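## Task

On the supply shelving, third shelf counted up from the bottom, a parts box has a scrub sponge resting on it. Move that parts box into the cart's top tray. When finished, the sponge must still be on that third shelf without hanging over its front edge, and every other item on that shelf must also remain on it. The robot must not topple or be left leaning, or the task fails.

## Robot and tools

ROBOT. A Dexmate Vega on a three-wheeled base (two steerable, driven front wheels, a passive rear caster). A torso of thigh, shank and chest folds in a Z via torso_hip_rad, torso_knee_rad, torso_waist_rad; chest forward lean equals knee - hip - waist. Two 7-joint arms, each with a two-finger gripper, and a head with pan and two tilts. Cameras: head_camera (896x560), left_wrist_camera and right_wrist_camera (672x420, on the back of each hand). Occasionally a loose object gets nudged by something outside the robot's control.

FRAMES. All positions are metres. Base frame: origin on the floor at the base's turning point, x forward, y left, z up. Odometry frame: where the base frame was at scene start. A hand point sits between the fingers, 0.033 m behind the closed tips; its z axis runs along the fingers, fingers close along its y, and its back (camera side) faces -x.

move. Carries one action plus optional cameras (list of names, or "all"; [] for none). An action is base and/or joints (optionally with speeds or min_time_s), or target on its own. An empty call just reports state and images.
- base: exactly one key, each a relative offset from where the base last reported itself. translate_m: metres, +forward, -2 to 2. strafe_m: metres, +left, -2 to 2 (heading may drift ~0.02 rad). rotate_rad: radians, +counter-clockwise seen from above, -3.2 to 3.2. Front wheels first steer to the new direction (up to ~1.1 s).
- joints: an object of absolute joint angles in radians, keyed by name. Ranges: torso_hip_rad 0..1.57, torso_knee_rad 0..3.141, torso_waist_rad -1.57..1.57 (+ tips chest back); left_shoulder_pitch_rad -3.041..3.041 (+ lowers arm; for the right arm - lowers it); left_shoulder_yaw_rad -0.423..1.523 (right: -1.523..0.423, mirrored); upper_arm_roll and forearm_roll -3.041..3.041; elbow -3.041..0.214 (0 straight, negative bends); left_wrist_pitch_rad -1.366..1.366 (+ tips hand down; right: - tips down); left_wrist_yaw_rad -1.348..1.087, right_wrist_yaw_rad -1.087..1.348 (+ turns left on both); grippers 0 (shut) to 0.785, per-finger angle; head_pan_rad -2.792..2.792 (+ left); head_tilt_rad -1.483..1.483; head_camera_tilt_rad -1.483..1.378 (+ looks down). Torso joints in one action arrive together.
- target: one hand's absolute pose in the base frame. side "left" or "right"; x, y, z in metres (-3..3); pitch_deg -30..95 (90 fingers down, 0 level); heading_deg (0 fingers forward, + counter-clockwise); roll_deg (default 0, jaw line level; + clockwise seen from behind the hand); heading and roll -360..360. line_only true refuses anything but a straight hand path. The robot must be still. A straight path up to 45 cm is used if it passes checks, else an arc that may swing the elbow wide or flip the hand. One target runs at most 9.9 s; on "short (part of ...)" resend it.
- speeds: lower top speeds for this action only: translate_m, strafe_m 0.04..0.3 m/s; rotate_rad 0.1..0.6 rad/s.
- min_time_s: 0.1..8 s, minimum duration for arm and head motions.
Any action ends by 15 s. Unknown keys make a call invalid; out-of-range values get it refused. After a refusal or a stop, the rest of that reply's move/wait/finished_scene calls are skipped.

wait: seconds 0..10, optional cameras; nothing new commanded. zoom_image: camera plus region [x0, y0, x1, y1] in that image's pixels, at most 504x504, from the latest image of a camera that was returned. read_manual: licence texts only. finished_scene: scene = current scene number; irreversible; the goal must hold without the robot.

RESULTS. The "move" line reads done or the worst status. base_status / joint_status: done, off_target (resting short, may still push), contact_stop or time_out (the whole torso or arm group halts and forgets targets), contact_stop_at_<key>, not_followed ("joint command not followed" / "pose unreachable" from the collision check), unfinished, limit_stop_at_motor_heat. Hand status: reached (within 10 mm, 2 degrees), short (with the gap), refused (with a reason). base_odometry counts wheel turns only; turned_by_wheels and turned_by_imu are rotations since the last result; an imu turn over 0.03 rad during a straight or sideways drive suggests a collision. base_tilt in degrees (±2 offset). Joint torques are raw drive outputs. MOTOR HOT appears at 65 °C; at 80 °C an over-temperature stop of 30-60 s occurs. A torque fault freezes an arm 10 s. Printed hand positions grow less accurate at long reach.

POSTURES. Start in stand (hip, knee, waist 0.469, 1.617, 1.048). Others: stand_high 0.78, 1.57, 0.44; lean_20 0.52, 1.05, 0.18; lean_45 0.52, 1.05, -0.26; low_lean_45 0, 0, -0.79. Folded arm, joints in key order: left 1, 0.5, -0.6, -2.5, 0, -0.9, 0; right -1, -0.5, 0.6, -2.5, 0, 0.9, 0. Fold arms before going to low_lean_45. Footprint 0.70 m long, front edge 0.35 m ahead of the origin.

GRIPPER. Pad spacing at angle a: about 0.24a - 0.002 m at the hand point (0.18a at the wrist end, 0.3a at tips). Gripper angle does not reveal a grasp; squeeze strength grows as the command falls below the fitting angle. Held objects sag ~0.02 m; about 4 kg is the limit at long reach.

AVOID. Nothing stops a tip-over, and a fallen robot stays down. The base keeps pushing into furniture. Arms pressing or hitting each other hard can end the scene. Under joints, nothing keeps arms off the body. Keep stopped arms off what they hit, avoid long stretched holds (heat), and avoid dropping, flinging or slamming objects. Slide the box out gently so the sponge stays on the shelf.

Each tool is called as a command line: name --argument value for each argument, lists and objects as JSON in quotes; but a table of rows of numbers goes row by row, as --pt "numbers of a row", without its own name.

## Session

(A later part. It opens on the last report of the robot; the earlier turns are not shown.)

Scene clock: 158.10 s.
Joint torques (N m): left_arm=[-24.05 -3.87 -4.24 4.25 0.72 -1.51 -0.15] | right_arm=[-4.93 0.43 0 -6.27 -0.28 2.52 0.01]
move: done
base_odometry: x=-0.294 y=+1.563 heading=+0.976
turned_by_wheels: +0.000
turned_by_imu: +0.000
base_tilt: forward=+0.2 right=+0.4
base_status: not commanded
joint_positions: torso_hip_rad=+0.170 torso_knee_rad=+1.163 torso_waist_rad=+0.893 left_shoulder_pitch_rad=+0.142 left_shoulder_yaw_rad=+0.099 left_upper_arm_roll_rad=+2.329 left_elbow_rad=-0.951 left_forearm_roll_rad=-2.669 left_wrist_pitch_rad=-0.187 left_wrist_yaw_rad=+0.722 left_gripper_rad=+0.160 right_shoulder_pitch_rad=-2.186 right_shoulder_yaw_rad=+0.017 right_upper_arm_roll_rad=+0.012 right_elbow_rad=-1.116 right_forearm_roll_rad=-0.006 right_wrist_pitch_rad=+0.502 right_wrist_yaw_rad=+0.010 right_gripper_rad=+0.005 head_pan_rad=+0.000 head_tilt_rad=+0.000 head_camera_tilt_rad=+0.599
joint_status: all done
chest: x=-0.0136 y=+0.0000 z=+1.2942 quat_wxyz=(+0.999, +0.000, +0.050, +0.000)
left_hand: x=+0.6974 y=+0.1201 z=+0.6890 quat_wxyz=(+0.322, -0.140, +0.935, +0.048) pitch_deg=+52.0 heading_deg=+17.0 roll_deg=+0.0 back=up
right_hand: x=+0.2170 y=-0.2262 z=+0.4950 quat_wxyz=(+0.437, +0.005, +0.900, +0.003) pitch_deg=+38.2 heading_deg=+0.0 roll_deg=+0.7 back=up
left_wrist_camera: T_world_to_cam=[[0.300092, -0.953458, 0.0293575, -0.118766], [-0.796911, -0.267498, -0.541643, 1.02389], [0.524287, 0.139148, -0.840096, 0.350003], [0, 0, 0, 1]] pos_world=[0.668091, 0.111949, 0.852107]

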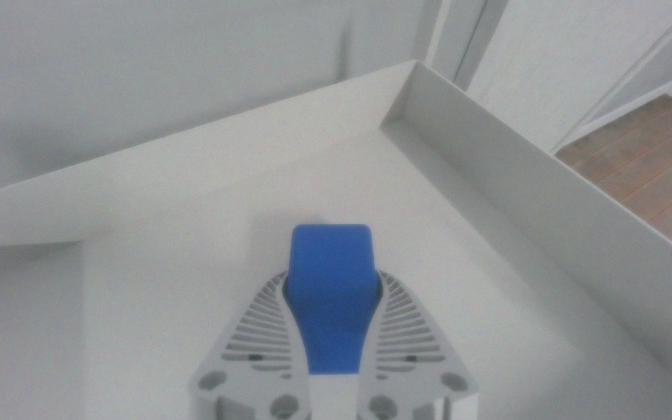

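Contact starting (forearm roll changed). One small step more, then release.

move --joints '{"torso_hip_rad":0.161,"torso_knee_rad":1.15,"torso_waist_rad":0.889}' --cameras '[]'

move --joints '{"left_gripper_rad":0.25}' --cameras '[]'

move --joints '{"left_gripper_rad":0.42}' --cameras '["left_wrist_camera"]'

move --joints '{"torso_hip_rad":0.4,"torso_knee_rad":1.51,"torso_waist_rad":1.01}' --cameras '["head_camera","left_wrist_camera"]'

Scene clock: 159.23 s.
Joint torques (N m): left_arm=[-17.67 -1.43 -3.98 2.75 -0.4 0.25 -0.31] | right_arm=[-4.73 -0.42 0.22 -4.62 -0.42 2.85 0.05]
move: done
base_odometry: x=-0.294 y=+1.563 heading=+0.976
turned_by_wheels: +0.000
turned_by_imu: +0.000
base_tilt: forward=+0.1 right=+0.3
base_status: not commanded
joint_positions: torso_hip_rad=+0.161 torso_knee_rad=+1.150 torso_waist_rad=+0.889 left_shoulder_pitch_rad=+0.142 left_shoulder_yaw_rad=+0.099 left_upper_arm_roll_rad=+2.329 left_elbow_rad=-0.951 left_forearm_roll_rad=-2.669 left_wrist_pitch_rad=-0.187 left_wrist_yaw_rad=+0.722 left_gripper_rad=+0.160 right_shoulder_pitch_rad=-2.186 right_shoulder_yaw_rad=+0.017 right_upper_arm_roll_rad=+0.012 right_elbow_rad=-1.116 right_forearm_roll_rad=-0.006 right_wrist_pitch_rad=+0.502 right_wrist_yaw_rad=+0.010 right_gripper_rad=+0.005 head_pan_rad=+0.000 head_tilt_rad=+0.000 head_camera_tilt_rad=+0.599
joint_status: all done
chest: x=-0.0142 y=+0.0000 z=+1.2902 quat_wxyz=(+0.999, +0.000, +0.050, +0.000)
left_hand: x=+0.6974 y=+0.1201 z=+0.6856 quat_wxyz=(+0.323, -0.140, +0.935, +0.048) pitch_deg=+51.9 heading_deg=+17.0 roll_deg=+0.0 back=up
right_hand: x=+0.2168 y=-0.2262 z=+0.4912 quat_wxyz=(+0.437, +0.005, +0.900, +0.003) pitch_deg=+38.2 heading_deg=+0.0 roll_deg=+0.7 back=up

Scene clock: 159.80 s.
Joint torques (N m): left_arm=[-17.18 -3.25 -4.25 2.38 -0.2 0.35 -0.29] | right_arm=[-4.81 1.13 0.68 -4.82 0.09 3.43 0.28]
move: done
base_odometry: x=-0.294 y=+1.563 heading=+0.976
turned_by_wheels: +0.000
turned_by_imu: +0.000
base_tilt: forward=+0.1 right=+0.3
base_status: not commanded
joint_positions: torso_hip_rad=+0.161 torso_knee_rad=+1.150 torso_waist_rad=+0.889 left_shoulder_pitch_rad=+0.142 left_shoulder_yaw_rad=+0.099 left_upper_arm_roll_rad=+2.329 left_elbow_rad=-0.951 left_forearm_roll_rad=-2.669 left_wrist_pitch_rad=-0.187 left_wrist_yaw_rad=+0.722 left_gripper_rad=+0.250 right_shoulder_pitch_rad=-2.186 right_shoulder_yaw_rad=+0.017 right_upper_arm_roll_rad=+0.012 right_elbow_rad=-1.116 right_forearm_roll_rad=-0.006 right_wrist_pitch_rad=+0.502 right_wrist_yaw_rad=+0.010 right_gripper_rad=+0.005 head_pan_rad=+0.000 head_tilt_rad=+0.000 head_camera_tilt_rad=+0.599
joint_status: all done
chest: x=-0.0141 y=+0.0000 z=+1.2902 quat_wxyz=(+0.999, +0.000, +0.050, +0.000)
left_hand: x=+0.6974 y=+0.1201 z=+0.6855 quat_wxyz=(+0.323, -0.140, +0.935, +0.048) pitch_deg=+51.9 heading_deg=+17.0 roll_deg=+0.0 back=up
right_hand: x=+0.2168 y=-0.2262 z=+0.4911 quat_wxyz=(+0.437, +0.005, +0.900, +0.003) pitch_deg=+38.2 heading_deg=+0.0 roll_deg=+0.7 back=up

Scene clock: 160.47 s.
Joint torques (N m): left_arm=[-22.22 -2.41 -4.43 2.15 0.86 -1.54 -0.35] | right_arm=[-3.85 0.7 0.67 -5.15 0.31 2.53 0.02]
move: done
base_odometry: x=-0.294 y=+1.563 heading=+0.976
turned_by_wheels: +0.000
turned_by_imu: +0.000
base_tilt: forward=+0.1 right=+0.3
base_status: not commanded
joint_positions: torso_hip_rad=+0.161 torso_knee_rad=+1.150 torso_waist_rad=+0.889 left_shoulder_pitch_rad=+0.142 left_shoulder_yaw_rad=+0.099 left_upper_arm_roll_rad=+2.329 left_elbow_rad=-0.951 left_forearm_roll_rad=-2.669 left_wrist_pitch_rad=-0.187 left_wrist_yaw_rad=+0.722 left_gripper_rad=+0.420 right_shoulder_pitch_rad=-2.186 right_shoulder_yaw_rad=+0.017 right_upper_arm_roll_rad=+0.012 right_elbow_rad=-1.116 right_forearm_roll_rad=-0.006 right_wrist_pitch_rad=+0.502 right_wrist_yaw_rad=+0.010 right_gripper_rad=+0.005 head_pan_rad=+0.000 head_tilt_rad=+0.000 head_camera_tilt_rad=+0.599
joint_status: all done
chest: x=-0.0139 y=+0.0000 z=+1.2902 quat_wxyz=(+0.999, +0.000, +0.050, +0.000)
left_hand: x=+0.6972 y=+0.1201 z=+0.6851 quat_wxyz=(+0.322, -0.140, +0.935, +0.048) pitch_deg=+52.0 heading_deg=+17.0 roll_deg=+0.0 back=up
right_hand: x=+0.2167 y=-0.2262 z=+0.4910 quat_wxyz=(+0.437, +0.005, +0.900, +0.003) pitch_deg=+38.2 heading_deg=+0.0 roll_deg=+0.7 back=up
left_wrist_camera: T_world_to_cam=[[0.300099, -0.953455, 0.0293977, -0.11863], [-0.796861, -0.267514, -0.54171, 1.02165], [0.52436, 0.139141, -0.840051, 0.346745], [0, 0, 0, 1]] pos_world=[0.667891, 0.111949, 0.848207]

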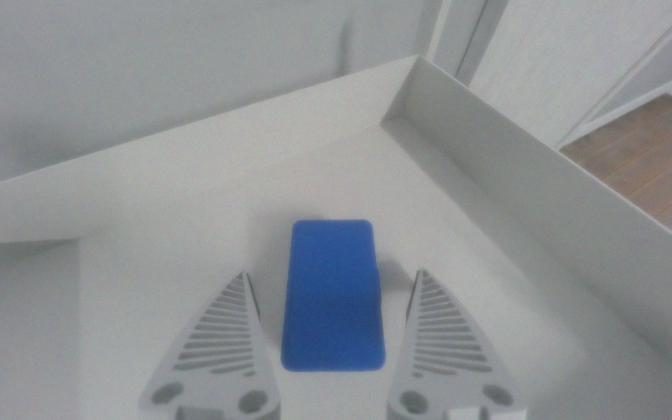

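Scene clock: 163.10 s.
Joint torques (N m): left_arm=[-23.99 -2.35 -4.28 3.33 1.11 -1.56 -0.06] | right_arm=[-5.21 -0.19 -0.3 -4.3 -0.11 2.51 0.12]
move: done
base_odometry: x=-0.294 y=+1.563 heading=+0.976
turned_by_wheels: +0.000
turned_by_imu: +0.001
base_tilt: forward=+0.1 right=+0.3
base_status: not commanded
joint_positions: torso_hip_rad=+0.400 torso_knee_rad=+1.510 torso_waist_rad=+1.010 left_shoulder_pitch_rad=+0.142 left_shoulder_yaw_rad=+0.099 left_upper_arm_roll_rad=+2.329 left_elbow_rad=-0.951 left_forearm_roll_rad=-2.669 left_wrist_pitch_rad=-0.187 left_wrist_yaw_rad=+0.722 left_gripper_rad=+0.420 right_shoulder_pitch_rad=-2.186 right_shoulder_yaw_rad=+0.017 right_upper_arm_roll_rad=+0.012 right_elbow_rad=-1.116 right_forearm_roll_rad=-0.006 right_wrist_pitch_rad=+0.502 right_wrist_yaw_rad=+0.010 right_gripper_rad=+0.005 head_pan_rad=+0.000 head_tilt_rad=+0.000 head_camera_tilt_rad=+0.599
joint_status: all done
chest: x=-0.0099 y=+0.0000 z=+1.3898 quat_wxyz=(+0.999, +0.000, +0.050, +0.000)
left_hand: x=+0.7008 y=+0.1200 z=+0.7843 quat_wxyz=(+0.322, -0.140, +0.935, +0.048) pitch_deg=+52.0 heading_deg=+17.0 roll_deg=+0.0 back=up
right_hand: x=+0.2204 y=-0.2262 z=+0.5905 quat_wxyz=(+0.436, +0.005, +0.900, +0.003) pitch_deg=+38.3 heading_deg=+0.0 roll_deg=+0.7 back=up
head_camera: T_world_to_cam=[[0.0164765, -0.999786, 0.0124743, 0.0116994], [-0.640558, -0.0201343, -0.767646, 1.11572], [0.767733, 0.00465763, -0.640753, 0.954095], [0, 0, 0, 1]] pos_world=[-0.0179977, 0.0297173, 1.46767]
left_wrist_camera: T_world_to_cam=[[0.300064, -0.95347, 0.0292638, -0.1226], [-0.797243, -0.267507, -0.54115, 1.07803], [0.523799, 0.139049, -0.840417, 0.428885], [0, 0, 0, 1]] pos_world=[0.671591, 0.111849, 0.947407]

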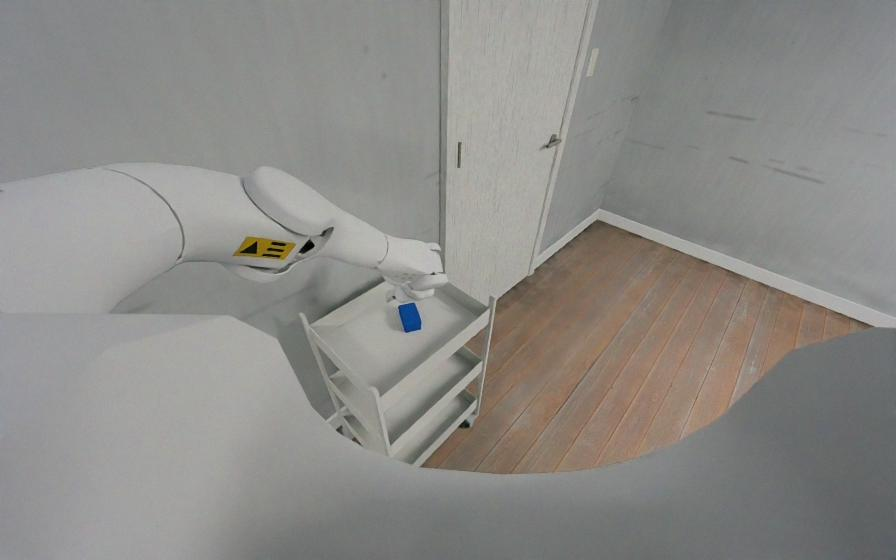

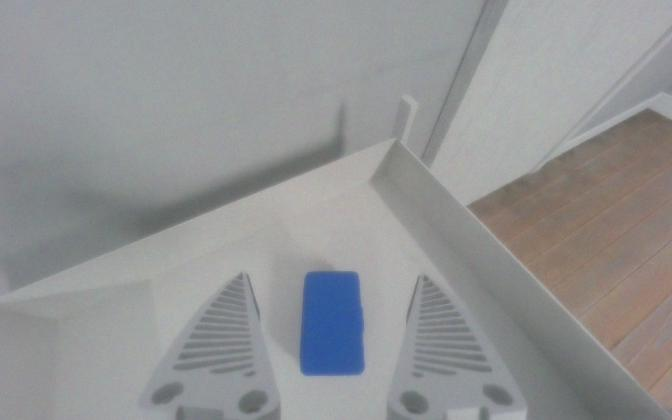

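finished_scene --scene 3

The scene is finished: the task was done.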